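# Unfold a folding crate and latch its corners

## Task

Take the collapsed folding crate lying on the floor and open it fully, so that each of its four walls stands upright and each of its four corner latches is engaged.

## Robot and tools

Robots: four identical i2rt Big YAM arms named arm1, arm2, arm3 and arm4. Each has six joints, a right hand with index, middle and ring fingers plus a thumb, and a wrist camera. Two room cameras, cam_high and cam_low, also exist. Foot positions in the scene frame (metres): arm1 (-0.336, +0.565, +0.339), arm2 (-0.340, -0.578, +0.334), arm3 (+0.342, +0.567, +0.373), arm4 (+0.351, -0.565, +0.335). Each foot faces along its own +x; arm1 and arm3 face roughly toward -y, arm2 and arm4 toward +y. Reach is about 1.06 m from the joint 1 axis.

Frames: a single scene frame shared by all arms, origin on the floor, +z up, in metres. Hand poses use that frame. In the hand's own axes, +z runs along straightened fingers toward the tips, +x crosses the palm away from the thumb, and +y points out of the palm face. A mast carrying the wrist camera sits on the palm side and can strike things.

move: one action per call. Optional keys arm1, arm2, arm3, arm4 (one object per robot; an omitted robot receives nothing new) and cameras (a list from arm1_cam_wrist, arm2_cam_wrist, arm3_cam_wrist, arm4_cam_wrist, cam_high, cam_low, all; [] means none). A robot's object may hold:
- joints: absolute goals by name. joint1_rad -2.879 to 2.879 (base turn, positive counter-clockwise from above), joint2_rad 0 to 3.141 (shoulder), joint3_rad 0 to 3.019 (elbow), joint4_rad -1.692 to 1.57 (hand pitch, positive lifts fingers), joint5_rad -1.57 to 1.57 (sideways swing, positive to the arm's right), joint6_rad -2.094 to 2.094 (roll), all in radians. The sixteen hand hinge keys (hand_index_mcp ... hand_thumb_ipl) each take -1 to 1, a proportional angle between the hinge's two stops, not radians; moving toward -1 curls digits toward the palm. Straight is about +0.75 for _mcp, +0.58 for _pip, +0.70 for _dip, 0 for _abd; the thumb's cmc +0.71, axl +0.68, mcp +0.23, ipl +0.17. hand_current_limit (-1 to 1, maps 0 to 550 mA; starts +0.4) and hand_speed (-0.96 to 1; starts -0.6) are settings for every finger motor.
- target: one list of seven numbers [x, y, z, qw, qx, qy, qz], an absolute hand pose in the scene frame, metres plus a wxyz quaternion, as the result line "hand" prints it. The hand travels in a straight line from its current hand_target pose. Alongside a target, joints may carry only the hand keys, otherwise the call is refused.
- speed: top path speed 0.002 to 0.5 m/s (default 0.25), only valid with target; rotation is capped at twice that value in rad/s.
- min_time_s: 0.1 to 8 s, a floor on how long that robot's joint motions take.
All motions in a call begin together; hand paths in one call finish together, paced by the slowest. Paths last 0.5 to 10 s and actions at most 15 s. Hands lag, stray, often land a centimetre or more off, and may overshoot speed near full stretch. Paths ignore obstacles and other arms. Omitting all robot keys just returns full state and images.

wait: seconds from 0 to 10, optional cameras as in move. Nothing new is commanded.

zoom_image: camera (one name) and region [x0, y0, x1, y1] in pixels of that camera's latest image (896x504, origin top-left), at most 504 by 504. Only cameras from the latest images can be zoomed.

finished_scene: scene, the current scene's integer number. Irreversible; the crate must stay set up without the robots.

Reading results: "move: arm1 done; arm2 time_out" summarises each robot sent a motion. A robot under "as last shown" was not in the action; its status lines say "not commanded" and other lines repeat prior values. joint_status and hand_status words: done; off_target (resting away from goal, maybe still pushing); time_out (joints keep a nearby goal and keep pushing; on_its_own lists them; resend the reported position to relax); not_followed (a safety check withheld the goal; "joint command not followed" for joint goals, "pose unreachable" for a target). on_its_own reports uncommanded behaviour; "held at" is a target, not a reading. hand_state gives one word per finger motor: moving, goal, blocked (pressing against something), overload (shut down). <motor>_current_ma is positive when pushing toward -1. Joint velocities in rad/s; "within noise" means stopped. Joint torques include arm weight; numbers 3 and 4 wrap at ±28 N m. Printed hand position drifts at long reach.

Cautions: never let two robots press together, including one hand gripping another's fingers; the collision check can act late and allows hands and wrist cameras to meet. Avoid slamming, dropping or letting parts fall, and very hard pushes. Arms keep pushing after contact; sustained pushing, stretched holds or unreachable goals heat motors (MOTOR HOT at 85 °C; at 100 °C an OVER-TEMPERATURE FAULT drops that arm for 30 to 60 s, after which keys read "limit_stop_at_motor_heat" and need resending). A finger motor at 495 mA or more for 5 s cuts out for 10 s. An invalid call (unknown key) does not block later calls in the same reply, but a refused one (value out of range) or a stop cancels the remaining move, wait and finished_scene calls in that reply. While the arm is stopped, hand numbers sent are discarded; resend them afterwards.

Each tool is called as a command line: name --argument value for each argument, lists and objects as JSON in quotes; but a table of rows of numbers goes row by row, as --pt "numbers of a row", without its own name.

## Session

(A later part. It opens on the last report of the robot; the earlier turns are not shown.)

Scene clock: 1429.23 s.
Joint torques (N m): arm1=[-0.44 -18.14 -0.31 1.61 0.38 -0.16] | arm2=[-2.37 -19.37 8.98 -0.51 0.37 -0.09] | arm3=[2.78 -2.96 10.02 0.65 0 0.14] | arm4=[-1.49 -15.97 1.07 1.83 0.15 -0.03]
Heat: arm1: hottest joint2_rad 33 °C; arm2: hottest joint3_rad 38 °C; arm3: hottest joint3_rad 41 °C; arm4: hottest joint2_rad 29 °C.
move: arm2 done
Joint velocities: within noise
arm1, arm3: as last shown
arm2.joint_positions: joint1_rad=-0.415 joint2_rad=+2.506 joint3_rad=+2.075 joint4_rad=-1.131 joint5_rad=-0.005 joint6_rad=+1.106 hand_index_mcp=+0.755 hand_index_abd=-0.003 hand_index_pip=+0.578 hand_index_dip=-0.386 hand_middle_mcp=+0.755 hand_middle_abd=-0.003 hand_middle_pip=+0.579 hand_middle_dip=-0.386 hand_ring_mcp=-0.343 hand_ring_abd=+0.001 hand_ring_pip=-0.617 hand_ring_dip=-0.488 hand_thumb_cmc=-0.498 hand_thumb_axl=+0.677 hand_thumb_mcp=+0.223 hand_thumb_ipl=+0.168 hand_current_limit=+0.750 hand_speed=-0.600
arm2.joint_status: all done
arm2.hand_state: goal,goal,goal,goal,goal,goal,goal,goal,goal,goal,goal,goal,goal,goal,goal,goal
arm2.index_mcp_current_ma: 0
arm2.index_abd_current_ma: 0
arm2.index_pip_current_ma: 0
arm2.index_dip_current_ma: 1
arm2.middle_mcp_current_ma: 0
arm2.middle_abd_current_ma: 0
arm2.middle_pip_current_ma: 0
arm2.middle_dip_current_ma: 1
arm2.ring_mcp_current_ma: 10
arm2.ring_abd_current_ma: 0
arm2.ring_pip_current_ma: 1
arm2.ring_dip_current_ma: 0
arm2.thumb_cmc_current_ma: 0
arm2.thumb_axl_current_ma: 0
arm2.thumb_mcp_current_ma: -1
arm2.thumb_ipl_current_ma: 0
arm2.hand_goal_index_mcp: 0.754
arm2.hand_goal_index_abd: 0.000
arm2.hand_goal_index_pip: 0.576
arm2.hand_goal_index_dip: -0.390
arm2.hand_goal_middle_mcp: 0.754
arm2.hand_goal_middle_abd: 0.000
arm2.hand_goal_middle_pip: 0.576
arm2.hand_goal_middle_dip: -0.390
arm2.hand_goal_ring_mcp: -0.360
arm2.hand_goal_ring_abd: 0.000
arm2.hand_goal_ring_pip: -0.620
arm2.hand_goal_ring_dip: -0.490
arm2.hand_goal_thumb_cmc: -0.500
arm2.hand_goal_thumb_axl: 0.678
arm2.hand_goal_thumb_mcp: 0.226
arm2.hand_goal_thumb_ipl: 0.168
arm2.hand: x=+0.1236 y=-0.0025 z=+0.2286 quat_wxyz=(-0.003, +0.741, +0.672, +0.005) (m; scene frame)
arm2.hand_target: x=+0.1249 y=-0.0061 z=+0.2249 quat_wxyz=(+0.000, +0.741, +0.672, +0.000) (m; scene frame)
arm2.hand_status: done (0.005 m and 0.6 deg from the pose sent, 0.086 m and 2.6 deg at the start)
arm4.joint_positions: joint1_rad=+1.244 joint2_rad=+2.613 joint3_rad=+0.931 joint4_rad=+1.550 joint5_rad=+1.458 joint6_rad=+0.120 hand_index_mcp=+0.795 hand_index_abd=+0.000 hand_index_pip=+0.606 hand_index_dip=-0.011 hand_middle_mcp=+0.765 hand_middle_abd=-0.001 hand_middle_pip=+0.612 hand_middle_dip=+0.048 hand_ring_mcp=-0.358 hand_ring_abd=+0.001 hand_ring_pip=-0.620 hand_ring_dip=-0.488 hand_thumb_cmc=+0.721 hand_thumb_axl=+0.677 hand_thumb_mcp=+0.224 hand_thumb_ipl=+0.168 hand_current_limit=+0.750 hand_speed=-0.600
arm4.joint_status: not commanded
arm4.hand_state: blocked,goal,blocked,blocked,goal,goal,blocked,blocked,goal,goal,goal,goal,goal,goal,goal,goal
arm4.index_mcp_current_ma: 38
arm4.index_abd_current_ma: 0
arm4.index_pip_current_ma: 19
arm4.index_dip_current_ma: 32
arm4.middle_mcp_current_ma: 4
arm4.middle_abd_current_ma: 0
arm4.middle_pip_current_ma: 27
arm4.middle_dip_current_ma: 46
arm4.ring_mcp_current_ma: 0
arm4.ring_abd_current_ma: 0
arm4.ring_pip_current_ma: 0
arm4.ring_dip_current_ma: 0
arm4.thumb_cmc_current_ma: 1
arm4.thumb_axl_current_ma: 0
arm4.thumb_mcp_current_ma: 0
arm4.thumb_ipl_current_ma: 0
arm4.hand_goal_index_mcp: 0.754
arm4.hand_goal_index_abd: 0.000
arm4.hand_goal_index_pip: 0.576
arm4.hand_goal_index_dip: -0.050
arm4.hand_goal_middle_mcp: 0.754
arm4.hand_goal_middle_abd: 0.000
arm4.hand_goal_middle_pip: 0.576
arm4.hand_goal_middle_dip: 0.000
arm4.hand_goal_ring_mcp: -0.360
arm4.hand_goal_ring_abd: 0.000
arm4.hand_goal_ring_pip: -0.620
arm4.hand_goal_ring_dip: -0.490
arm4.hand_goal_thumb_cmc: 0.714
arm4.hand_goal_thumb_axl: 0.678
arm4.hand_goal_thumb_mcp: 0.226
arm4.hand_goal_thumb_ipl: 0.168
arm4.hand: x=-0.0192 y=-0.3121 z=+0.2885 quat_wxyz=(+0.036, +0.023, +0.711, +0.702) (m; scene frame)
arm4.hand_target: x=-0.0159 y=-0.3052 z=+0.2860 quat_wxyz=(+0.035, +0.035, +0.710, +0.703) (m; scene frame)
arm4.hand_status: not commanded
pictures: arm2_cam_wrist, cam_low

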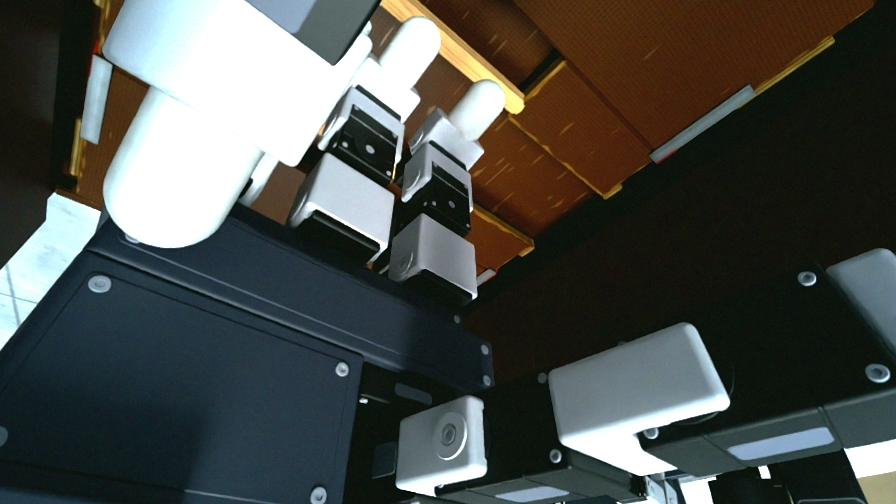

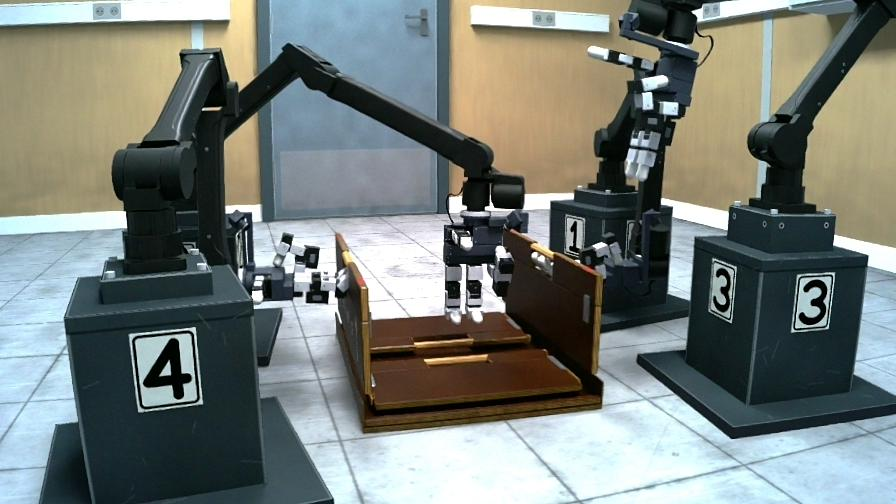

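move --arm2 '{"target": [0.078, -0.006, 0.185, 0.0, 0.7408, 0.6717, 0.0], "speed": 0.15, "joints": {"hand_index_dip": 0.044, "hand_middle_dip": 0.044}}'

move --arm2 '{"target": [0.078, -0.006, 0.128, 0.0, 0.7408, 0.6717, 0.0], "speed": 0.1}'

move --arm2 '{"target": [0.145, -0.008, 0.125, 0.0, 0.7408, 0.6717, 0.0], "speed": 0.08}'

move --arm2 '{"target": [0.165, -0.010, 0.150, 0.0, 0.7408, 0.6717, 0.0], "speed": 0.05}' --cameras '["cam_low", "arm2_cam_wrist"]'

zoom_image --camera "cam_low" --region '[340, 270, 600, 430]'

Scene clock: 1434.97 s.
Joint torques (N m): arm1=[-0.5 -18.2 -0.32 1.59 0.38 -0.16] | arm2=[-2.02 -19.14 7.3 0.29 0.38 0.16] | arm3=[2.73 -2.96 10.02 0.66 0 0.14] | arm4=[-1.44 -15.97 1.06 1.83 0.15 -0.03]
Heat: arm1: hottest joint2_rad 33 °C; arm2: hottest joint3_rad 39 °C; arm3: hottest joint3_rad 41 °C; arm4: hottest joint2_rad 29 °C.
move: arm2 done
Joint velocities: within noise
arm1, arm3, arm4: as last shown
arm2.joint_positions: joint1_rad=-0.359 joint2_rad=+2.506 joint3_rad=+1.958 joint4_rad=-1.021 joint5_rad=-0.005 joint6_rad=+1.144 hand_index_mcp=+0.755 hand_index_abd=-0.003 hand_index_pip=+0.578 hand_index_dip=+0.041 hand_middle_mcp=+0.755 hand_middle_abd=-0.003 hand_middle_pip=+0.579 hand_middle_dip=+0.041 hand_ring_mcp=-0.343 hand_ring_abd=+0.001 hand_ring_pip=-0.617 hand_ring_dip=-0.488 hand_thumb_cmc=-0.498 hand_thumb_axl=+0.677 hand_thumb_mcp=+0.223 hand_thumb_ipl=+0.168 hand_current_limit=+0.750 hand_speed=-0.600
arm2.joint_status: all done
arm2.hand_state: goal,goal,goal,goal,goal,goal,goal,goal,goal,goal,goal,goal,goal,goal,goal,goal
arm2.index_mcp_current_ma: 0
arm2.index_abd_current_ma: 0
arm2.index_pip_current_ma: 0
arm2.index_dip_current_ma: 0
arm2.middle_mcp_current_ma: 0
arm2.middle_abd_current_ma: 0
arm2.middle_pip_current_ma: 0
arm2.middle_dip_current_ma: 0
arm2.ring_mcp_current_ma: 10
arm2.ring_abd_current_ma: 0
arm2.ring_pip_current_ma: 1
arm2.ring_dip_current_ma: 0
arm2.thumb_cmc_current_ma: 0
arm2.thumb_axl_current_ma: 0
arm2.thumb_mcp_current_ma: -1
arm2.thumb_ipl_current_ma: 0
arm2.hand_goal_index_mcp: 0.754
arm2.hand_goal_index_abd: 0.000
arm2.hand_goal_index_pip: 0.576
arm2.hand_goal_index_dip: 0.044
arm2.hand_goal_middle_mcp: 0.754
arm2.hand_goal_middle_abd: 0.000
arm2.hand_goal_middle_pip: 0.576
arm2.hand_goal_middle_dip: 0.044
arm2.hand_goal_ring_mcp: -0.360
arm2.hand_goal_ring_abd: 0.000
arm2.hand_goal_ring_pip: -0.620
arm2.hand_goal_ring_dip: -0.490
arm2.hand_goal_thumb_cmc: -0.500
arm2.hand_goal_thumb_axl: 0.678
arm2.hand_goal_thumb_mcp: 0.226
arm2.hand_goal_thumb_ipl: 0.168
arm2.hand: x=+0.0789 y=-0.0003 z=+0.1896 quat_wxyz=(-0.002, +0.735, +0.679, +0.002) (m; scene frame)
arm2.hand_target: x=+0.0781 y=-0.0060 z=+0.1851 quat_wxyz=(+0.000, +0.741, +0.672, +0.000) (m; scene frame)
arm2.hand_status: done (0.007 m and 1.1 deg from the pose sent, 0.063 m and 0.7 deg at the start)
pictures: none

Scene clock: 1436.43 s.
Joint torques (N m): arm1=[-0.5 -18.26 -0.34 1.59 0.37 -0.16] | arm2=[-2.43 -17.67 8.91 0.24 0.35 0.13] | arm3=[2.84 -2.84 10.02 0.68 -0.01 0.14] | arm4=[-1.44 -16.03 1.05 1.83 0.15 -0.03]
Heat: arm1: hottest joint2_rad 33 °C; arm2: hottest joint3_rad 39 °C; arm3: hottest joint3_rad 41 °C; arm4: hottest joint2_rad 29 °C.
move: arm2 off_target
Joint velocities: within noise
arm1, arm3, arm4: as last shown
arm2.joint_positions: joint1_rad=-0.359 joint2_rad=+2.581 joint3_rad=+1.958 joint4_rad=-0.947 joint5_rad=-0.005 joint6_rad=+1.145 hand_index_mcp=+0.755 hand_index_abd=-0.003 hand_index_pip=+0.578 hand_index_dip=+0.041 hand_middle_mcp=+0.755 hand_middle_abd=-0.003 hand_middle_pip=+0.575 hand_middle_dip=+0.041 hand_ring_mcp=-0.343 hand_ring_abd=+0.001 hand_ring_pip=-0.617 hand_ring_dip=-0.488 hand_thumb_cmc=-0.498 hand_thumb_axl=+0.677 hand_thumb_mcp=+0.223 hand_thumb_ipl=+0.168 hand_current_limit=+0.750 hand_speed=-0.600
arm2.joint_status: not commanded
arm2.hand_state: goal,goal,goal,goal,goal,goal,goal,goal,goal,goal,goal,goal,goal,goal,goal,goal
arm2.index_mcp_current_ma: 0
arm2.index_abd_current_ma: 0
arm2.index_pip_current_ma: 0
arm2.index_dip_current_ma: 0
arm2.middle_mcp_current_ma: 0
arm2.middle_abd_current_ma: 0
arm2.middle_pip_current_ma: 0
arm2.middle_dip_current_ma: 0
arm2.ring_mcp_current_ma: 10
arm2.ring_abd_current_ma: 0
arm2.ring_pip_current_ma: 1
arm2.ring_dip_current_ma: 0
arm2.thumb_cmc_current_ma: 0
arm2.thumb_axl_current_ma: 0
arm2.thumb_mcp_current_ma: -1
arm2.thumb_ipl_current_ma: 0
arm2.hand_goal_index_mcp: 0.754
arm2.hand_goal_index_abd: 0.000
arm2.hand_goal_index_pip: 0.576
arm2.hand_goal_index_dip: 0.044
arm2.hand_goal_middle_mcp: 0.754
arm2.hand_goal_middle_abd: 0.000
arm2.hand_goal_middle_pip: 0.576
arm2.hand_goal_middle_dip: 0.044
arm2.hand_goal_ring_mcp: -0.360
arm2.hand_goal_ring_abd: 0.000
arm2.hand_goal_ring_pip: -0.620
arm2.hand_goal_ring_dip: -0.490
arm2.hand_goal_thumb_cmc: -0.500
arm2.hand_goal_thumb_axl: 0.678
arm2.hand_goal_thumb_mcp: 0.226
arm2.hand_goal_thumb_ipl: 0.168
arm2.hand: x=+0.0769 y=-0.0041 z=+0.1392 quat_wxyz=(-0.002, +0.735, +0.678, +0.001) (m; scene frame)
arm2.hand_target: x=+0.0780 y=-0.0062 z=+0.1282 quat_wxyz=(+0.000, +0.741, +0.672, +0.000) (m; scene frame)
arm2.hand_status: off_target (0.011 m and 1.0 deg from the pose sent, 0.062 m and 1.1 deg at the start)
pictures: none

Scene clock: 1438.03 s.
Joint torques (N m): arm1=[-0.44 -18.2 -0.31 1.59 0.38 -0.15] | arm2=[-5.77 -16.44 12.56 0.61 0.92 -0.39] | arm3=[2.84 -2.9 10.02 0.66 -0.01 0.14] | arm4=[-1.44 -15.97 1.06 1.77 0.15 -0.03]
Heat: arm1: hottest joint2_rad 33 °C; arm2: hottest joint3_rad 39 °C; arm3: hottest joint3_rad 41 °C; arm4: hottest joint2_rad 29 °C.
move: arm2 off_target
Joint velocities: within noise
arm1, arm4: as last shown
arm2.joint_positions: joint1_rad=-0.403 joint2_rad=+2.642 joint3_rad=+2.095 joint4_rad=-1.048 joint5_rad=-0.018 joint6_rad=+1.110 hand_index_mcp=+0.784 hand_index_abd=+0.007 hand_index_pip=+0.590 hand_index_dip=+0.051 hand_middle_mcp=+0.790 hand_middle_abd=+0.004 hand_middle_pip=+0.589 hand_middle_dip=+0.039 hand_ring_mcp=-0.343 hand_ring_abd=+0.001 hand_ring_pip=-0.617 hand_ring_dip=-0.488 hand_thumb_cmc=-0.498 hand_thumb_axl=+0.677 hand_thumb_mcp=+0.223 hand_thumb_ipl=+0.168 hand_current_limit=+0.750 hand_speed=-0.600
arm2.joint_status: not commanded
arm2.hand_state: blocked,goal,goal,goal,blocked,goal,goal,goal,goal,goal,goal,goal,goal,goal,goal,goal
arm2.index_mcp_current_ma: 27
arm2.index_abd_current_ma: 1
arm2.index_pip_current_ma: 6
arm2.index_dip_current_ma: 2
arm2.middle_mcp_current_ma: 36
arm2.middle_abd_current_ma: 1
arm2.middle_pip_current_ma: 6
arm2.middle_dip_current_ma: -1
arm2.ring_mcp_current_ma: 10
arm2.ring_abd_current_ma: 0
arm2.ring_pip_current_ma: 0
arm2.ring_dip_current_ma: 0
arm2.thumb_cmc_current_ma: 0
arm2.thumb_axl_current_ma: 0
arm2.thumb_mcp_current_ma: -1
arm2.thumb_ipl_current_ma: 0
arm2.hand_goal_index_mcp: 0.754
arm2.hand_goal_index_abd: 0.000
arm2.hand_goal_index_pip: 0.576
arm2.hand_goal_index_dip: 0.044
arm2.hand_goal_middle_mcp: 0.754
arm2.hand_goal_middle_abd: 0.000
arm2.hand_goal_middle_pip: 0.576
arm2.hand_goal_middle_dip: 0.044
arm2.hand_goal_ring_mcp: -0.360
arm2.hand_goal_ring_abd: 0.000
arm2.hand_goal_ring_pip: -0.620
arm2.hand_goal_ring_dip: -0.490
arm2.hand_goal_thumb_cmc: -0.500
arm2.hand_goal_thumb_axl: 0.678
arm2.hand_goal_thumb_mcp: 0.226
arm2.hand_goal_thumb_ipl: 0.168
arm2.hand: x=+0.1101 y=-0.0037 z=+0.1397 quat_wxyz=(-0.004, +0.738, +0.675, -0.013) (m; scene frame)
arm2.hand_target: x=+0.1430 y=-0.0104 z=+0.1265 quat_wxyz=(+0.000, +0.741, +0.672, +0.001) (m; scene frame)
arm2.hand_status: off_target (0.038 m and 1.6 deg from the pose sent, 0.070 m and 1.1 deg at the start)
arm3.joint_positions: joint1_rad=-0.092 joint2_rad=+0.887 joint3_rad=+0.765 joint4_rad=-1.197 joint5_rad=-0.026 joint6_rad=-0.119 hand_index_mcp=+0.755 hand_index_abd=+0.002 hand_index_pip=+0.574 hand_index_dip=+0.693 hand_middle_mcp=+0.755 hand_middle_abd=+0.002 hand_middle_pip=+0.574 hand_middle_dip=+0.693 hand_ring_mcp=-0.342 hand_ring_abd=+0.000 hand_ring_pip=-0.618 hand_ring_dip=-0.487 hand_thumb_cmc=-0.498 hand_thumb_axl=+0.677 hand_thumb_mcp=+0.223 hand_thumb_ipl=+0.168 hand_current_limit=+0.750 hand_speed=-0.600
arm3.joint_status: not commanded
arm3.hand_state: goal,goal,goal,goal,goal,goal,goal,goal,goal,goal,goal,goal,goal,goal,goal,goal
arm3.index_mcp_current_ma: 0
arm3.index_abd_current_ma: 0
arm3.index_pip_current_ma: 0
arm3.index_dip_current_ma: 0
arm3.middle_mcp_current_ma: 0
arm3.middle_abd_current_ma: 0
arm3.middle_pip_current_ma: 0
arm3.middle_dip_current_ma: 0
arm3.ring_mcp_current_ma: 11
arm3.ring_abd_current_ma: 0
arm3.ring_pip_current_ma: 0
arm3.ring_dip_current_ma: 0
arm3.thumb_cmc_current_ma: 0
arm3.thumb_axl_current_ma: 0
arm3.thumb_mcp_current_ma: -1
arm3.thumb_ipl_current_ma: 0
arm3.hand_goal_index_mcp: 0.754
arm3.hand_goal_index_abd: 0.000
arm3.hand_goal_index_pip: 0.576
arm3.hand_goal_index_dip: 0.696
arm3.hand_goal_middle_mcp: 0.754
arm3.hand_goal_middle_abd: 0.000
arm3.hand_goal_middle_pip: 0.576
arm3.hand_goal_middle_dip: 0.696
arm3.hand_goal_ring_mcp: -0.360
arm3.hand_goal_ring_abd: 0.000
arm3.hand_goal_ring_pip: -0.620
arm3.hand_goal_ring_dip: -0.490
arm3.hand_goal_thumb_cmc: -0.500
arm3.hand_goal_thumb_axl: 0.678
arm3.hand_goal_thumb_mcp: 0.226
arm3.hand_goal_thumb_ipl: 0.168
arm3.hand: x=+0.2567 y=+0.2191 z=+0.5784 quat_wxyz=(+0.131, +0.990, -0.047, -0.007) (m; scene frame)
arm3.hand_target: x=+0.2599 y=+0.2200 z=+0.5801 quat_wxyz=(+0.131, +0.990, -0.048, -0.006) (m; scene frame)
arm3.hand_status: not commanded
pictures: none

Scene clock: 1439.30 s.
Joint torques (N m): arm1=[-0.44 -18.26 -0.34 1.61 0.38 -0.16] | arm2=[-6.89 -18.32 13.26 -0.18 1.38 -0.28] | arm3=[2.84 -2.84 10 0.66 -0.01 0.14] | arm4=[-1.44 -15.91 1.09 1.84 0.15 -0.02]
Heat: arm1: hottest joint2_rad 33 °C; arm2: hottest joint3_rad 39 °C; arm3: hottest joint3_rad 41 °C; arm4: hottest joint2_rad 29 °C.
move: arm2 off_target
Joint velocities: within noise
arm1, arm3, arm4: as last shown
arm2.joint_positions: joint1_rad=-0.414 joint2_rad=+2.654 joint3_rad=+2.130 joint4_rad=-1.089 joint5_rad=-0.029 joint6_rad=+1.076 hand_index_mcp=+0.801 hand_index_abd=-0.007 hand_index_pip=+0.600 hand_index_dip=+0.061 hand_middle_mcp=+0.798 hand_middle_abd=-0.008 hand_middle_pip=+0.600 hand_middle_dip=+0.051 hand_ring_mcp=-0.343 hand_ring_abd=+0.001 hand_ring_pip=-0.617 hand_ring_dip=-0.488 hand_thumb_cmc=-0.498 hand_thumb_axl=+0.677 hand_thumb_mcp=+0.223 hand_thumb_ipl=+0.168 hand_current_limit=+0.750 hand_speed=-0.600
arm2.joint_status: not commanded
arm2.hand_state: blocked,goal,blocked,goal,blocked,goal,blocked,goal,goal,goal,goal,goal,goal,goal,goal,goal
arm2.index_mcp_current_ma: 58
arm2.index_abd_current_ma: -2
arm2.index_pip_current_ma: 17
arm2.index_dip_current_ma: 9
arm2.middle_mcp_current_ma: 53
arm2.middle_abd_current_ma: -2
arm2.middle_pip_current_ma: 17
arm2.middle_dip_current_ma: 2
arm2.ring_mcp_current_ma: 10
arm2.ring_abd_current_ma: 0
arm2.ring_pip_current_ma: 0
arm2.ring_dip_current_ma: 0
arm2.thumb_cmc_current_ma: 0
arm2.thumb_axl_current_ma: 0
arm2.thumb_mcp_current_ma: -1
arm2.thumb_ipl_current_ma: 0
arm2.hand_goal_index_mcp: 0.754
arm2.hand_goal_index_abd: 0.000
arm2.hand_goal_index_pip: 0.576
arm2.hand_goal_index_dip: 0.044
arm2.hand_goal_middle_mcp: 0.754
arm2.hand_goal_middle_abd: 0.000
arm2.hand_goal_middle_pip: 0.576
arm2.hand_goal_middle_dip: 0.044
arm2.hand_goal_ring_mcp: -0.360
arm2.hand_goal_ring_abd: 0.000
arm2.hand_goal_ring_pip: -0.620
arm2.hand_goal_ring_dip: -0.490
arm2.hand_goal_thumb_cmc: -0.500
arm2.hand_goal_thumb_axl: 0.678
arm2.hand_goal_thumb_mcp: 0.226
arm2.hand_goal_thumb_ipl: 0.168
arm2.hand: x=+0.1164 y=-0.0035 z=+0.1418 quat_wxyz=(-0.008, +0.730, +0.683, -0.022) (m; scene frame)
arm2.hand_target: x=+0.1628 y=-0.0130 z=+0.1513 quat_wxyz=(+0.000, +0.741, +0.672, +0.001) (m; scene frame)
arm2.hand_status: off_target (0.050 m and 3.3 deg from the pose sent, 0.056 m and 1.6 deg at the start)
pictures: arm2_cam_wrist, cam_low

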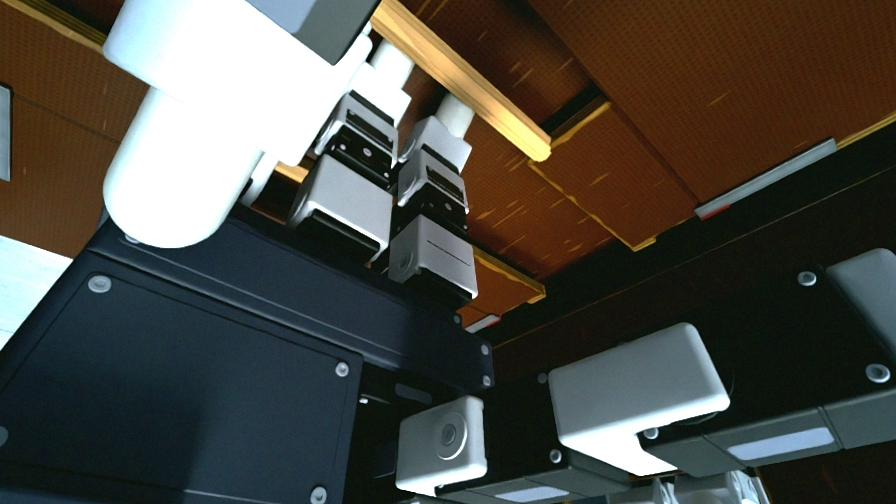

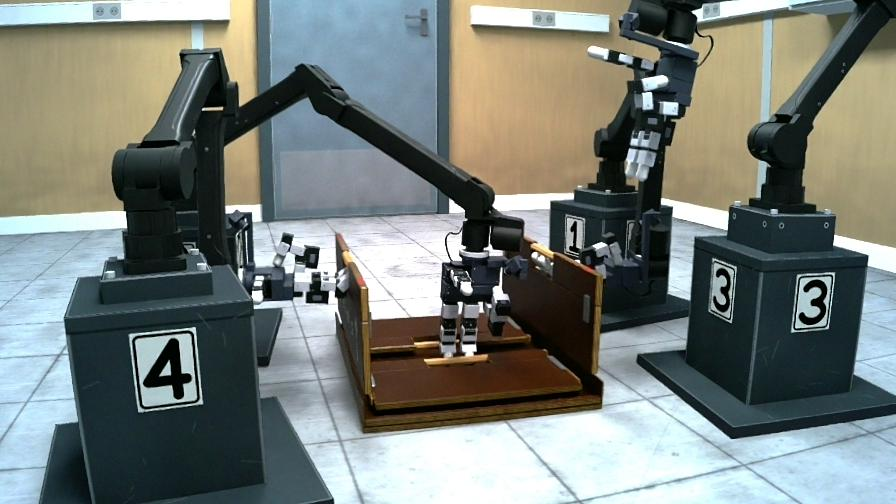

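Scaled by 1.938.

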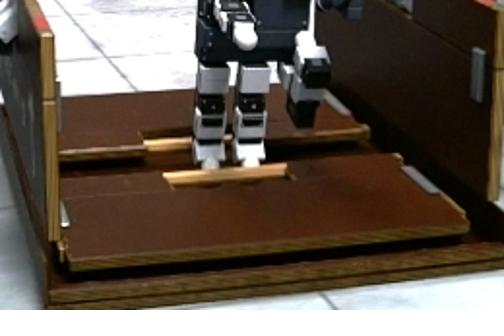

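move --arm2 '{"target": [0.165, -0.012, 0.170, 0.0, 0.7408, 0.6717, 0.0], "speed": 0.04, "joints": {"hand_index_dip": -0.05, "hand_middle_dip": -0.05}}' --cameras '["cam_low", "arm2_cam_wrist"]'

zoom_image --camera "cam_low" --region '[340, 270, 600, 430]'

Scene clock: 1443.53 s.
Joint torques (N m): arm1=[-0.44 -18.26 -0.32 1.61 0.37 -0.16] | arm2=[-7.06 -21.07 12.01 -0.7 1.49 -0.19] | arm3=[2.84 -2.9 10.03 0.65 0 0.14] | arm4=[-1.55 -15.97 1.06 1.78 0.16 -0.03]
Heat: arm1: hottest joint2_rad 33 °C; arm2: hottest joint3_rad 40 °C; arm3: hottest joint3_rad 41 °C; arm4: hottest joint2_rad 29 °C.
move: arm2 off_target
Joint velocities: within noise
arm1.joint_positions: joint1_rad=+1.139 joint2_rad=+2.634 joint3_rad=+0.947 joint4_rad=+1.563 joint5_rad=+1.384 joint6_rad=+0.125 hand_index_mcp=+0.775 hand_index_abd=-0.003 hand_index_pip=+0.586 hand_index_dip=-0.031 hand_middle_mcp=+0.762 hand_middle_abd=-0.005 hand_middle_pip=+0.585 hand_middle_dip=-0.011 hand_ring_mcp=-0.358 hand_ring_abd=+0.001 hand_ring_pip=-0.620 hand_ring_dip=-0.487 hand_thumb_cmc=+0.721 hand_thumb_axl=+0.677 hand_thumb_mcp=+0.226 hand_thumb_ipl=+0.168 hand_current_limit=+0.750 hand_speed=-0.600
arm1.joint_status: not commanded
arm1.hand_state: blocked,goal,goal,goal,goal,goal,goal,blocked,goal,goal,goal,goal,goal,goal,goal,goal
arm1.index_mcp_current_ma: 10
arm1.index_abd_current_ma: 0
arm1.index_pip_current_ma: 2
arm1.index_dip_current_ma: 7
arm1.middle_mcp_current_ma: 2
arm1.middle_abd_current_ma: 0
arm1.middle_pip_current_ma: 2
arm1.middle_dip_current_ma: 28
arm1.ring_mcp_current_ma: 0
arm1.ring_abd_current_ma: 0
arm1.ring_pip_current_ma: 0
arm1.ring_dip_current_ma: 0
arm1.thumb_cmc_current_ma: 1
arm1.thumb_axl_current_ma: 0
arm1.thumb_mcp_current_ma: 0
arm1.thumb_ipl_current_ma: 0
arm1.hand_goal_index_mcp: 0.754
arm1.hand_goal_index_abd: 0.000
arm1.hand_goal_index_pip: 0.576
arm1.hand_goal_index_dip: -0.050
arm1.hand_goal_middle_mcp: 0.754
arm1.hand_goal_middle_abd: 0.000
arm1.hand_goal_middle_pip: 0.576
arm1.hand_goal_middle_dip: -0.050
arm1.hand_goal_ring_mcp: -0.360
arm1.hand_goal_ring_abd: 0.000
arm1.hand_goal_ring_pip: -0.620
arm1.hand_goal_ring_dip: -0.490
arm1.hand_goal_thumb_cmc: 0.714
arm1.hand_goal_thumb_axl: 0.678
arm1.hand_goal_thumb_mcp: 0.226
arm1.hand_goal_thumb_ipl: 0.168
arm1.hand: x=+0.0271 y=+0.2825 z=+0.2877 quat_wxyz=(+0.698, +0.715, -0.032, -0.026) (m; scene frame)
arm1.hand_target: x=+0.0202 y=+0.2781 z=+0.2889 quat_wxyz=(+0.698, +0.714, -0.037, -0.035) (m; scene frame)
arm1.hand_status: not commanded
arm2.joint_positions: joint1_rad=-0.414 joint2_rad=+2.656 joint3_rad=+2.130 joint4_rad=-1.098 joint5_rad=-0.030 joint6_rad=+1.070 hand_index_mcp=+0.804 hand_index_abd=-0.016 hand_index_pip=+0.605 hand_index_dip=+0.007 hand_middle_mcp=+0.803 hand_middle_abd=-0.015 hand_middle_pip=+0.607 hand_middle_dip=-0.014 hand_ring_mcp=-0.343 hand_ring_abd=+0.001 hand_ring_pip=-0.617 hand_ring_dip=-0.488 hand_thumb_cmc=-0.498 hand_thumb_axl=+0.677 hand_thumb_mcp=+0.223 hand_thumb_ipl=+0.168 hand_current_limit=+0.750 hand_speed=-0.600
arm2.joint_status: hand_index_dip off_target (ended at +0.007, target -0.050); hand_middle_dip off_target (ended at -0.014, target -0.050)
arm2.hand_state: blocked,goal,blocked,blocked,blocked,goal,blocked,blocked,goal,goal,goal,goal,goal,goal,goal,goal
arm2.index_mcp_current_ma: 66
arm2.index_abd_current_ma: -6
arm2.index_pip_current_ma: 23
arm2.index_dip_current_ma: 74
arm2.middle_mcp_current_ma: 63
arm2.middle_abd_current_ma: -6
arm2.middle_pip_current_ma: 25
arm2.middle_dip_current_ma: 33
arm2.ring_mcp_current_ma: 10
arm2.ring_abd_current_ma: 0
arm2.ring_pip_current_ma: 0
arm2.ring_dip_current_ma: 0
arm2.thumb_cmc_current_ma: 0
arm2.thumb_axl_current_ma: 0
arm2.thumb_mcp_current_ma: -1
arm2.thumb_ipl_current_ma: 0
arm2.hand_goal_index_mcp: 0.754
arm2.hand_goal_index_abd: 0.000
arm2.hand_goal_index_pip: 0.576
arm2.hand_goal_index_dip: -0.050
arm2.hand_goal_middle_mcp: 0.754
arm2.hand_goal_middle_abd: 0.000
arm2.hand_goal_middle_pip: 0.576
arm2.hand_goal_middle_dip: -0.050
arm2.hand_goal_ring_mcp: -0.360
arm2.hand_goal_ring_abd: 0.000
arm2.hand_goal_ring_pip: -0.620
arm2.hand_goal_ring_dip: -0.490
arm2.hand_goal_thumb_cmc: -0.500
arm2.hand_goal_thumb_axl: 0.678
arm2.hand_goal_thumb_mcp: 0.226
arm2.hand_goal_thumb_ipl: 0.168
arm2.hand: x=+0.1150 y=-0.0054 z=+0.1403 quat_wxyz=(-0.007, +0.728, +0.685, -0.028) (m; scene frame)
arm2.hand_target: x=+0.1632 y=-0.0146 z=+0.1706 quat_wxyz=(+0.001, +0.741, +0.671, +0.000) (m; scene frame)
arm2.hand_status: off_target (0.059 m and 3.9 deg from the pose sent, 0.057 m and 3.3 deg at the start)
arm3, arm4: as last shown
pictures: arm2_cam_wrist, cam_low

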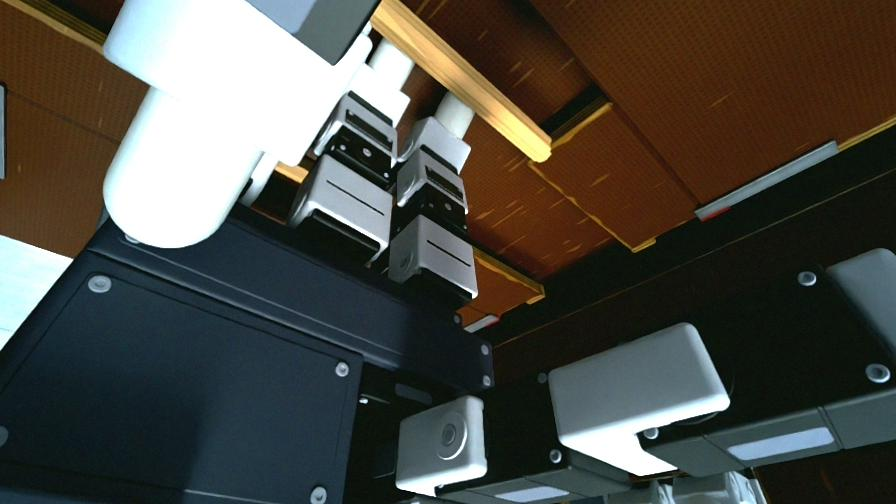

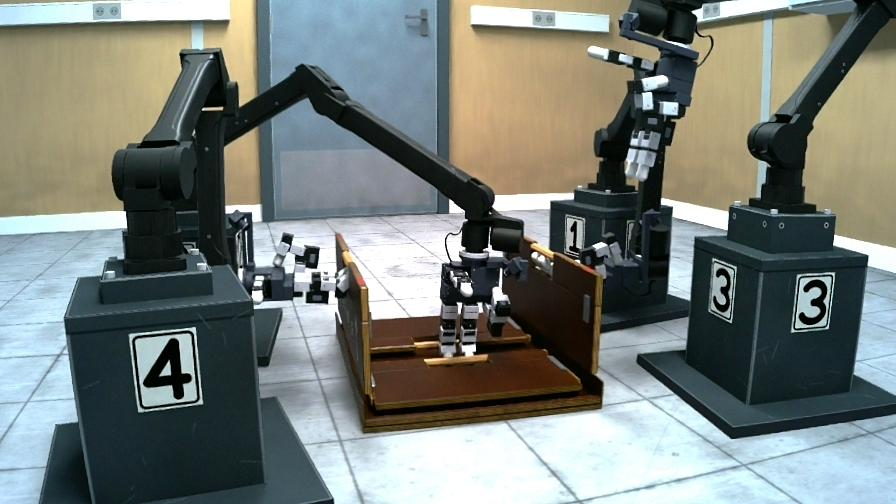

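Scaled by 1.938.

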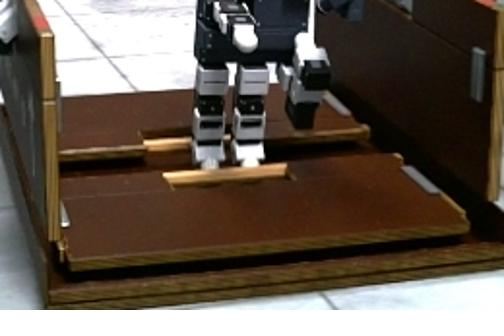

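move --arm2 '{"joints": {"hand_index_dip": -0.4, "hand_middle_dip": -0.4, "hand_index_mcp": 0.66, "hand_middle_mcp": 0.66}}' --cameras '["cam_low", "arm2_cam_wrist"]'

zoom_image --camera "cam_low" --region '[340, 270, 600, 430]'

Scene clock: 1449.00 s.
Joint torques (N m): arm1=[-0.44 -18.2 -0.32 1.61 0.38 -0.16] | arm2=[-7.18 -21.01 11.99 -0.51 2.24 -0.2] | arm3=[2.84 -2.9 10.03 0.66 0 0.14] | arm4=[-1.55 -15.97 1.05 1.8 0.15 -0.02]
Heat: arm1: hottest joint2_rad 33 °C; arm2: hottest joint3_rad 41 °C; arm3: hottest joint3_rad 41 °C; arm4: hottest joint2_rad 29 °C.
move: arm2 off_target
Joint velocities: within noise
arm1, arm3, arm4: as last shown
arm2.joint_positions: joint1_rad=-0.413 joint2_rad=+2.656 joint3_rad=+2.130 joint4_rad=-1.103 joint5_rad=-0.049 joint6_rad=+1.069 hand_index_mcp=+0.793 hand_index_abd=-0.021 hand_index_pip=+0.617 hand_index_dip=-0.341 hand_middle_mcp=+0.784 hand_middle_abd=-0.018 hand_middle_pip=+0.616 hand_middle_dip=-0.356 hand_ring_mcp=-0.343 hand_ring_abd=+0.001 hand_ring_pip=-0.617 hand_ring_dip=-0.488 hand_thumb_cmc=-0.499 hand_thumb_axl=+0.677 hand_thumb_mcp=+0.223 hand_thumb_ipl=+0.168 hand_current_limit=+0.750 hand_speed=-0.600
arm2.joint_status: hand_index_mcp off_target (ended at +0.793, target +0.660); hand_index_dip off_target (ended at -0.341, target -0.400); hand_middle_mcp off_target (ended at +0.784, target +0.660); hand_middle_dip off_target (ended at -0.356, target -0.400)
arm2.hand_state: blocked,blocked,blocked,blocked,blocked,goal,blocked,blocked,goal,goal,goal,goal,goal,goal,goal,goal
arm2.index_mcp_current_ma: 361
arm2.index_abd_current_ma: -10
arm2.index_pip_current_ma: 42
arm2.index_dip_current_ma: 78
arm2.middle_mcp_current_ma: 319
arm2.middle_abd_current_ma: -8
arm2.middle_pip_current_ma: 39
arm2.middle_dip_current_ma: 47
arm2.ring_mcp_current_ma: 10
arm2.ring_abd_current_ma: 0
arm2.ring_pip_current_ma: 0
arm2.ring_dip_current_ma: 0
arm2.thumb_cmc_current_ma: 0
arm2.thumb_axl_current_ma: 0
arm2.thumb_mcp_current_ma: -1
arm2.thumb_ipl_current_ma: 0
arm2.hand_goal_index_mcp: 0.660
arm2.hand_goal_index_abd: 0.000
arm2.hand_goal_index_pip: 0.576
arm2.hand_goal_index_dip: -0.400
arm2.hand_goal_middle_mcp: 0.660
arm2.hand_goal_middle_abd: 0.000
arm2.hand_goal_middle_pip: 0.576
arm2.hand_goal_middle_dip: -0.400
arm2.hand_goal_ring_mcp: -0.360
arm2.hand_goal_ring_abd: 0.000
arm2.hand_goal_ring_pip: -0.620
arm2.hand_goal_ring_dip: -0.490
arm2.hand_goal_thumb_cmc: -0.500
arm2.hand_goal_thumb_axl: 0.678
arm2.hand_goal_thumb_mcp: 0.226
arm2.hand_goal_thumb_ipl: 0.168
arm2.hand: x=+0.1109 y=-0.0043 z=+0.1389 quat_wxyz=(-0.015, +0.727, +0.686, -0.033) (m; scene frame)
arm2.hand_target: x=+0.1630 y=-0.0145 z=+0.1706 quat_wxyz=(+0.001, +0.741, +0.672, +0.000) (m; scene frame)
arm2.hand_status: not commanded
pictures: arm2_cam_wrist, cam_low

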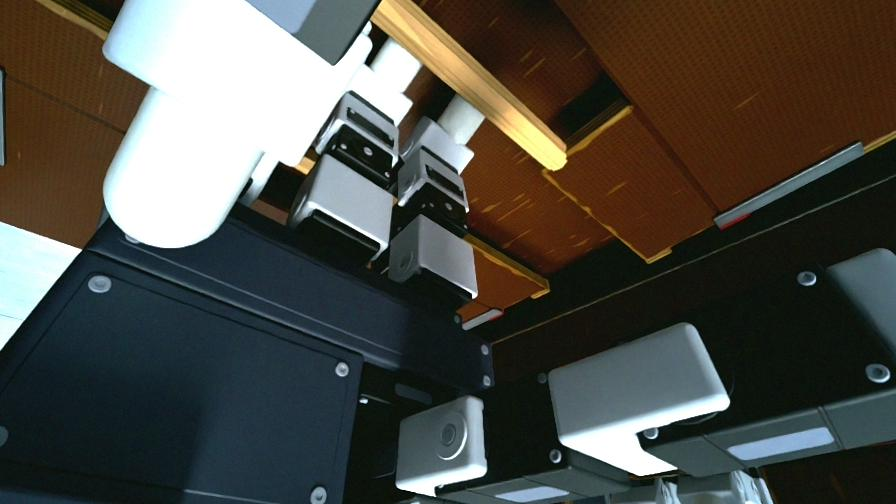

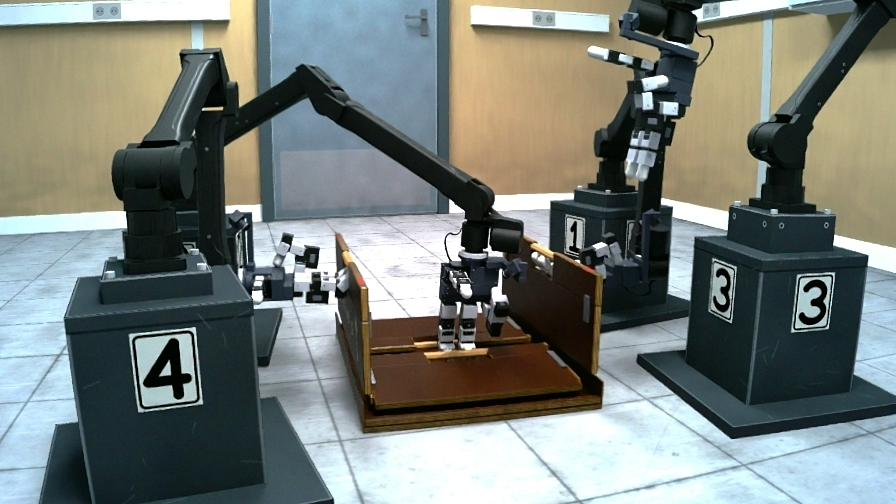

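Scaled by 1.938.

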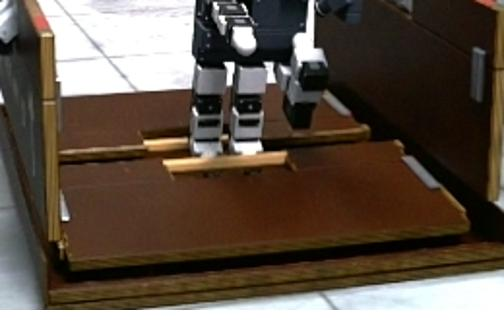

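move --arm2 '{"target": [0.160, -0.012, 0.195, 0.0, 0.7408, 0.6717, 0.0], "speed": 0.05, "joints": {"hand_index_dip": -0.55, "hand_middle_dip": -0.55}}' --cameras '["cam_low", "arm2_cam_wrist"]'

zoom_image --camera "cam_low" --region '[340, 270, 600, 430]'

Scene clock: 1454.33 s.
Joint torques (N m): arm1=[-0.56 -18.26 -0.32 1.58 0.38 -0.15] | arm2=[-6.71 -22.77 10.35 -0.4 2.15 -0.13] | arm3=[2.78 -2.84 10 0.66 0 0.14] | arm4=[-1.38 -16.09 1.05 1.81 0.16 -0.03]
Heat: arm1: hottest joint2_rad 33 °C; arm2: hottest joint3_rad 41 °C; arm3: hottest joint3_rad 41 °C; arm4: hottest joint2_rad 29 °C.
move: arm2 off_target
Joint velocities: within noise
arm1, arm3, arm4: as last shown
arm2.joint_positions: joint1_rad=-0.412 joint2_rad=+2.636 joint3_rad=+2.130 joint4_rad=-1.131 joint5_rad=-0.047 joint6_rad=+1.069 hand_index_mcp=+0.791 hand_index_abd=-0.021 hand_index_pip=+0.618 hand_index_dip=-0.508 hand_middle_mcp=+0.774 hand_middle_abd=-0.018 hand_middle_pip=+0.616 hand_middle_dip=-0.525 hand_ring_mcp=-0.343 hand_ring_abd=+0.001 hand_ring_pip=-0.617 hand_ring_dip=-0.488 hand_thumb_cmc=-0.499 hand_thumb_axl=+0.677 hand_thumb_mcp=+0.223 hand_thumb_ipl=+0.168 hand_current_limit=+0.750 hand_speed=-0.600
arm2.joint_status: hand_index_dip off_target (ended at -0.508, target -0.550); hand_middle_dip off_target (ended at -0.525, target -0.550)
arm2.hand_state: blocked,blocked,blocked,blocked,blocked,goal,blocked,blocked,goal,goal,goal,goal,goal,goal,goal,goal
arm2.index_mcp_current_ma: 348
arm2.index_abd_current_ma: -10
arm2.index_pip_current_ma: 43
arm2.index_dip_current_ma: 44
arm2.middle_mcp_current_ma: 275
arm2.middle_abd_current_ma: -8
arm2.middle_pip_current_ma: 39
arm2.middle_dip_current_ma: 18
arm2.ring_mcp_current_ma: 10
arm2.ring_abd_current_ma: 0
arm2.ring_pip_current_ma: 0
arm2.ring_dip_current_ma: 0
arm2.thumb_cmc_current_ma: 0
arm2.thumb_axl_current_ma: 0
arm2.thumb_mcp_current_ma: -1
arm2.thumb_ipl_current_ma: 0
arm2.hand_goal_index_mcp: 0.660
arm2.hand_goal_index_abd: 0.000
arm2.hand_goal_index_pip: 0.576
arm2.hand_goal_index_dip: -0.550
arm2.hand_goal_middle_mcp: 0.660
arm2.hand_goal_middle_abd: 0.000
arm2.hand_goal_middle_pip: 0.576
arm2.hand_goal_middle_dip: -0.550
arm2.hand_goal_ring_mcp: -0.360
arm2.hand_goal_ring_abd: 0.000
arm2.hand_goal_ring_pip: -0.620
arm2.hand_goal_ring_dip: -0.490
arm2.hand_goal_thumb_cmc: -0.500
arm2.hand_goal_thumb_axl: 0.678
arm2.hand_goal_thumb_mcp: 0.226
arm2.hand_goal_thumb_ipl: 0.168
arm2.hand: x=+0.1102 y=-0.0044 z=+0.1531 quat_wxyz=(-0.013, +0.727, +0.686, -0.036) (m; scene frame)
arm2.hand_target: x=+0.1581 y=-0.0141 z=+0.1948 quat_wxyz=(+0.001, +0.741, +0.671, +0.000) (m; scene frame)
arm2.hand_status: off_target (0.066 m and 5.0 deg from the pose sent, 0.075 m and 4.7 deg at the start)
pictures: arm2_cam_wrist, cam_low

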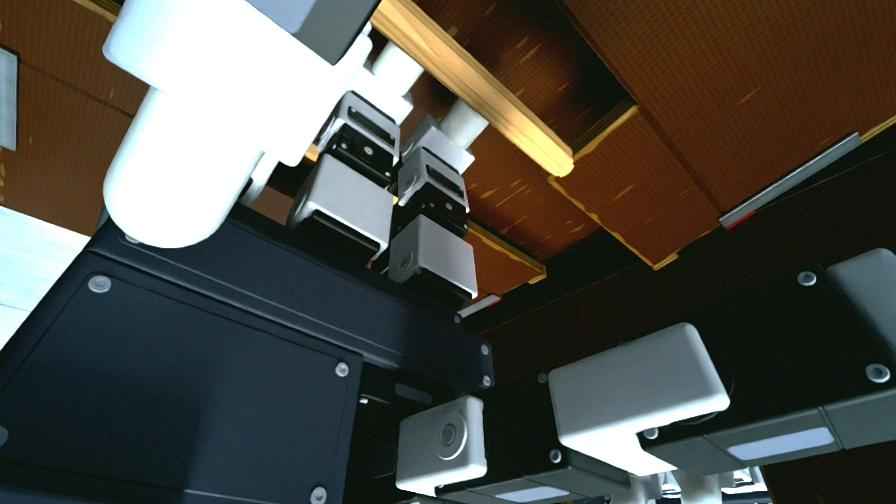

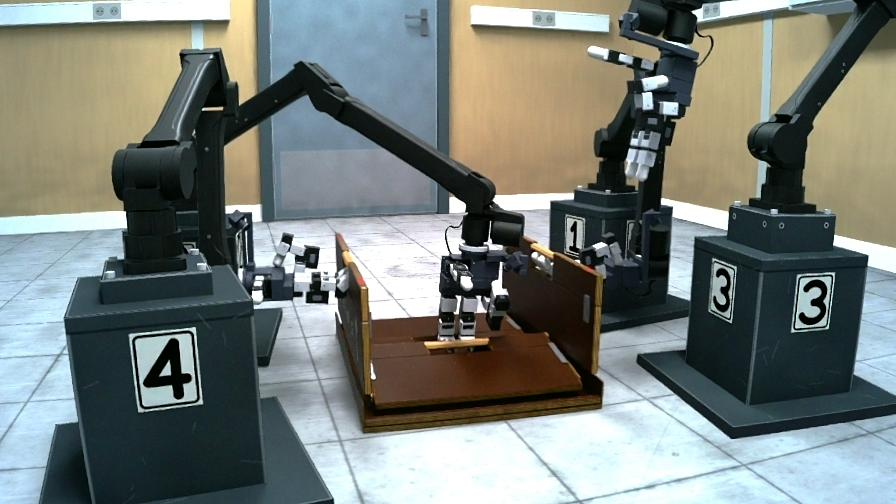

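Scaled by 1.938.

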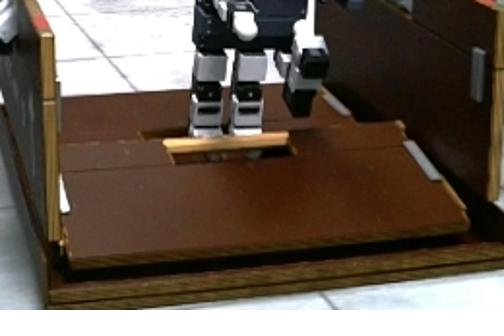

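move --arm2 '{"target": [0.160, -0.012, 0.235, 0.0, 0.7408, 0.6717, 0.0], "speed": 0.05}' --cameras '["cam_low"]'

zoom_image --camera "cam_low" --region '[340, 270, 600, 430]'

Scene clock: 1458.17 s.
Joint torques (N m): arm1=[-0.5 -18.2 -0.31 1.58 0.38 -0.16] | arm2=[-6.59 -22.53 10.63 -0.29 1.54 -0.13] | arm3=[2.84 -2.9 10.02 0.66 0 0.14] | arm4=[-1.49 -16.15 1.05 1.8 0.15 -0.03]
Heat: arm1: hottest joint2_rad 33 °C; arm2: hottest joint3_rad 41 °C; arm3: hottest joint3_rad 41 °C; arm4: hottest joint2_rad 29 °C.
move: arm2 off_target
Joint velocities: within noise
arm1, arm3: as last shown
arm2.joint_positions: joint1_rad=-0.414 joint2_rad=+2.576 joint3_rad=+2.130 joint4_rad=-1.190 joint5_rad=-0.032 joint6_rad=+1.069 hand_index_mcp=+0.756 hand_index_abd=-0.017 hand_index_pip=+0.618 hand_index_dip=-0.514 hand_middle_mcp=+0.742 hand_middle_abd=-0.011 hand_middle_pip=+0.616 hand_middle_dip=-0.532 hand_ring_mcp=-0.343 hand_ring_abd=+0.001 hand_ring_pip=-0.617 hand_ring_dip=-0.488 hand_thumb_cmc=-0.499 hand_thumb_axl=+0.677 hand_thumb_mcp=+0.223 hand_thumb_ipl=+0.168 hand_current_limit=+0.750 hand_speed=-0.600
arm2.joint_status: not commanded
arm2.hand_state: blocked,goal,blocked,blocked,blocked,goal,blocked,goal,goal,goal,goal,goal,goal,goal,goal,goal
arm2.index_mcp_current_ma: 203
arm2.index_abd_current_ma: -7
arm2.index_pip_current_ma: 43
arm2.index_dip_current_ma: 33
arm2.middle_mcp_current_ma: 154
arm2.middle_abd_current_ma: -3
arm2.middle_pip_current_ma: 39
arm2.middle_dip_current_ma: 10
arm2.ring_mcp_current_ma: 10
arm2.ring_abd_current_ma: 0
arm2.ring_pip_current_ma: 0
arm2.ring_dip_current_ma: 0
arm2.thumb_cmc_current_ma: 0
arm2.thumb_axl_current_ma: 0
arm2.thumb_mcp_current_ma: -1
arm2.thumb_ipl_current_ma: 0
arm2.hand_goal_index_mcp: 0.660
arm2.hand_goal_index_abd: 0.000
arm2.hand_goal_index_pip: 0.576
arm2.hand_goal_index_dip: -0.550
arm2.hand_goal_middle_mcp: 0.660
arm2.hand_goal_middle_abd: 0.000
arm2.hand_goal_middle_pip: 0.576
arm2.hand_goal_middle_dip: -0.550
arm2.hand_goal_ring_mcp: -0.360
arm2.hand_goal_ring_abd: 0.000
arm2.hand_goal_ring_pip: -0.620
arm2.hand_goal_ring_dip: -0.490
arm2.hand_goal_thumb_cmc: -0.500
arm2.hand_goal_thumb_axl: 0.678
arm2.hand_goal_thumb_mcp: 0.226
arm2.hand_goal_thumb_ipl: 0.168
arm2.on_its_own: hand_index_mcp moved -0.035 toward your old target +0.660; hand_middle_mcp moved -0.032 toward your old target +0.660
arm2.hand: x=+0.1151 y=-0.0045 z=+0.1965 quat_wxyz=(-0.006, +0.727, +0.685, -0.034) (m; scene frame)
arm2.hand_target: x=+0.1584 y=-0.0140 z=+0.2351 quat_wxyz=(+0.001, +0.741, +0.671, +0.000) (m; scene frame)
arm2.hand_status: off_target (0.060 m and 4.5 deg from the pose sent, 0.096 m and 5.0 deg at the start)
arm4.joint_positions: joint1_rad=+1.244 joint2_rad=+2.613 joint3_rad=+0.931 joint4_rad=+1.550 joint5_rad=+1.458 joint6_rad=+0.120 hand_index_mcp=+0.795 hand_index_abd=+0.000 hand_index_pip=+0.606 hand_index_dip=-0.011 hand_middle_mcp=+0.765 hand_middle_abd=-0.001 hand_middle_pip=+0.612 hand_middle_dip=+0.048 hand_ring_mcp=-0.358 hand_ring_abd=+0.001 hand_ring_pip=-0.620 hand_ring_dip=-0.488 hand_thumb_cmc=+0.721 hand_thumb_axl=+0.677 hand_thumb_mcp=+0.224 hand_thumb_ipl=+0.168 hand_current_limit=+0.750 hand_speed=-0.600
arm4.joint_status: not commanded
arm4.hand_state: blocked,goal,blocked,blocked,goal,goal,blocked,blocked,goal,goal,goal,goal,goal,goal,goal,goal
arm4.index_mcp_current_ma: 38
arm4.index_abd_current_ma: 0
arm4.index_pip_current_ma: 19
arm4.index_dip_current_ma: 32
arm4.middle_mcp_current_ma: 4
arm4.middle_abd_current_ma: 0
arm4.middle_pip_current_ma: 27
arm4.middle_dip_current_ma: 46
arm4.ring_mcp_current_ma: 0
arm4.ring_abd_current_ma: 0
arm4.ring_pip_current_ma: 0
arm4.ring_dip_current_ma: 0
arm4.thumb_cmc_current_ma: 1
arm4.thumb_axl_current_ma: 0
arm4.thumb_mcp_current_ma: 0
arm4.thumb_ipl_current_ma: 0
arm4.hand_goal_index_mcp: 0.754
arm4.hand_goal_index_abd: 0.000
arm4.hand_goal_index_pip: 0.576
arm4.hand_goal_index_dip: -0.050
arm4.hand_goal_middle_mcp: 0.754
arm4.hand_goal_middle_abd: 0.000
arm4.hand_goal_middle_pip: 0.576
arm4.hand_goal_middle_dip: 0.000
arm4.hand_goal_ring_mcp: -0.360
arm4.hand_goal_ring_abd: 0.000
arm4.hand_goal_ring_pip: -0.620
arm4.hand_goal_ring_dip: -0.490
arm4.hand_goal_thumb_cmc: 0.714
arm4.hand_goal_thumb_axl: 0.678
arm4.hand_goal_thumb_mcp: 0.226
arm4.hand_goal_thumb_ipl: 0.168
arm4.hand: x=-0.0192 y=-0.3121 z=+0.2885 quat_wxyz=(+0.036, +0.023, +0.711, +0.702) (m; scene frame)
arm4.hand_target: x=-0.0159 y=-0.3052 z=+0.2860 quat_wxyz=(+0.035, +0.035, +0.710, +0.703) (m; scene frame)
arm4.hand_status: not commanded
pictures: cam_low

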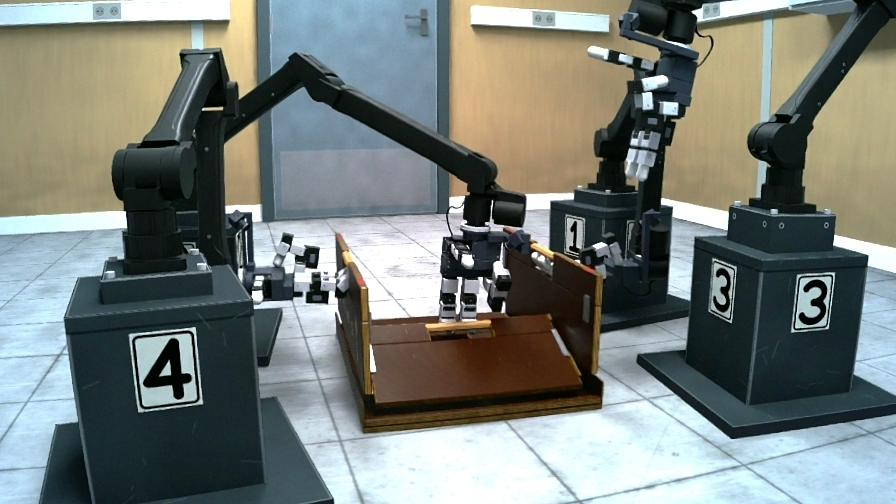

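Scaled by 1.938.

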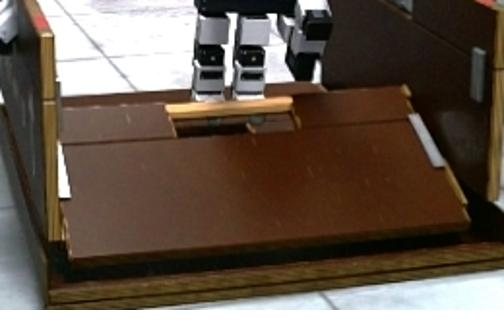

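move --arm2 '{"target": [0.170, -0.014, 0.30, 0.0, 0.7408, 0.6717, 0.0], "speed": 0.06}' --cameras '["cam_low"]'

zoom_image --camera "cam_low" --region '[340, 210, 600, 430]'

Scene clock: 1464.70 s.
Joint torques (N m): arm1=[-0.5 -18.2 -0.34 1.59 0.38 -0.15] | arm2=[-2.26 -19.84 13.42 -0.47 0.32 -0.15] | arm3=[2.84 -2.96 10.02 0.68 -0.01 0.14] | arm4=[-1.55 -15.85 1.03 1.78 0.14 -0.03]
Heat: arm1: hottest joint2_rad 33 °C; arm2: hottest joint3_rad 42 °C; arm3: hottest joint3_rad 41 °C; arm4: hottest joint2_rad 29 °C.
move: arm2 off_target
Joint velocities: within noise
arm1, arm3, arm4: as last shown
arm1.joint_positions: joint1_rad=+1.139 joint2_rad=+2.634 joint3_rad=+0.947 joint4_rad=+1.563 joint5_rad=+1.384 joint6_rad=+0.125 hand_index_mcp=+0.775 hand_index_abd=-0.003 hand_index_pip=+0.587 hand_index_dip=-0.031 hand_middle_mcp=+0.762 hand_middle_abd=-0.005 hand_middle_pip=+0.585 hand_middle_dip=-0.011 hand_ring_mcp=-0.358 hand_ring_abd=+0.001 hand_ring_pip=-0.620 hand_ring_dip=-0.487 hand_thumb_cmc=+0.721 hand_thumb_axl=+0.677 hand_thumb_mcp=+0.226 hand_thumb_ipl=+0.168 hand_current_limit=+0.750 hand_speed=-0.600
arm2.joint_positions: joint1_rad=-0.480 joint2_rad=+2.479 joint3_rad=+2.166 joint4_rad=-1.308 joint5_rad=-0.003 joint6_rad=+1.056 hand_index_mcp=+0.662 hand_index_abd=-0.004 hand_index_pip=+0.579 hand_index_dip=-0.546 hand_middle_mcp=+0.662 hand_middle_abd=-0.003 hand_middle_pip=+0.579 hand_middle_dip=-0.546 hand_ring_mcp=-0.343 hand_ring_abd=+0.001 hand_ring_pip=-0.617 hand_ring_dip=-0.488 hand_thumb_cmc=-0.499 hand_thumb_axl=+0.677 hand_thumb_mcp=+0.223 hand_thumb_ipl=+0.168 hand_current_limit=+0.750 hand_speed=-0.600
arm2.joint_status: not commanded
arm2.hand_state: goal,goal,goal,goal,goal,goal,goal,goal,goal,goal,goal,goal,goal,goal,goal,goal
arm2.index_mcp_current_ma: 0
arm2.index_abd_current_ma: 0
arm2.index_pip_current_ma: 0
arm2.index_dip_current_ma: 1
arm2.middle_mcp_current_ma: 0
arm2.middle_abd_current_ma: 0
arm2.middle_pip_current_ma: 0
arm2.middle_dip_current_ma: 1
arm2.ring_mcp_current_ma: 10
arm2.ring_abd_current_ma: 0
arm2.ring_pip_current_ma: 0
arm2.ring_dip_current_ma: 0
arm2.thumb_cmc_current_ma: 0
arm2.thumb_axl_current_ma: 0
arm2.thumb_mcp_current_ma: -1
arm2.thumb_ipl_current_ma: 0
arm2.hand_goal_index_mcp: 0.660
arm2.hand_goal_index_abd: 0.000
arm2.hand_goal_index_pip: 0.576
arm2.hand_goal_index_dip: -0.550
arm2.hand_goal_middle_mcp: 0.660
arm2.hand_goal_middle_abd: 0.000
arm2.hand_goal_middle_pip: 0.576
arm2.hand_goal_middle_dip: -0.550
arm2.hand_goal_ring_mcp: -0.360
arm2.hand_goal_ring_abd: 0.000
arm2.hand_goal_ring_pip: -0.620
arm2.hand_goal_ring_dip: -0.490
arm2.hand_goal_thumb_cmc: -0.500
arm2.hand_goal_thumb_axl: 0.678
arm2.hand_goal_thumb_mcp: 0.226
arm2.hand_goal_thumb_ipl: 0.168
arm2.on_its_own: hand_index_mcp moved -0.094 to your old target +0.660; hand_index_dip moved -0.032 to your old target -0.550; hand_middle_mcp moved -0.080 to your old target +0.660
arm2.hand: x=+0.1599 y=-0.0319 z=+0.2794 quat_wxyz=(+0.004, +0.745, +0.666, -0.023) (m; scene frame)
arm2.hand_target: x=+0.1690 y=-0.0150 z=+0.3004 quat_wxyz=(+0.000, +0.741, +0.672, +0.000) (m; scene frame)
arm2.hand_status: off_target (0.029 m and 2.8 deg from the pose sent, 0.118 m and 4.5 deg at the start)
pictures: cam_low

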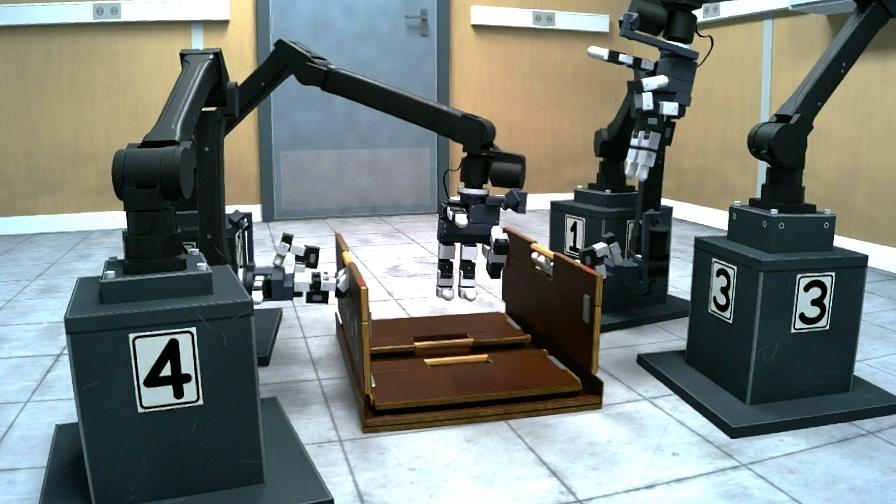

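Scaled by 1.938.

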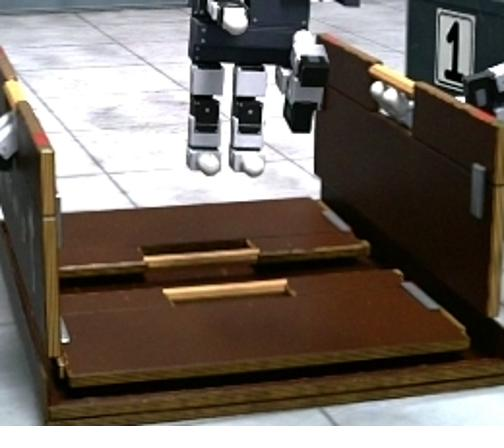

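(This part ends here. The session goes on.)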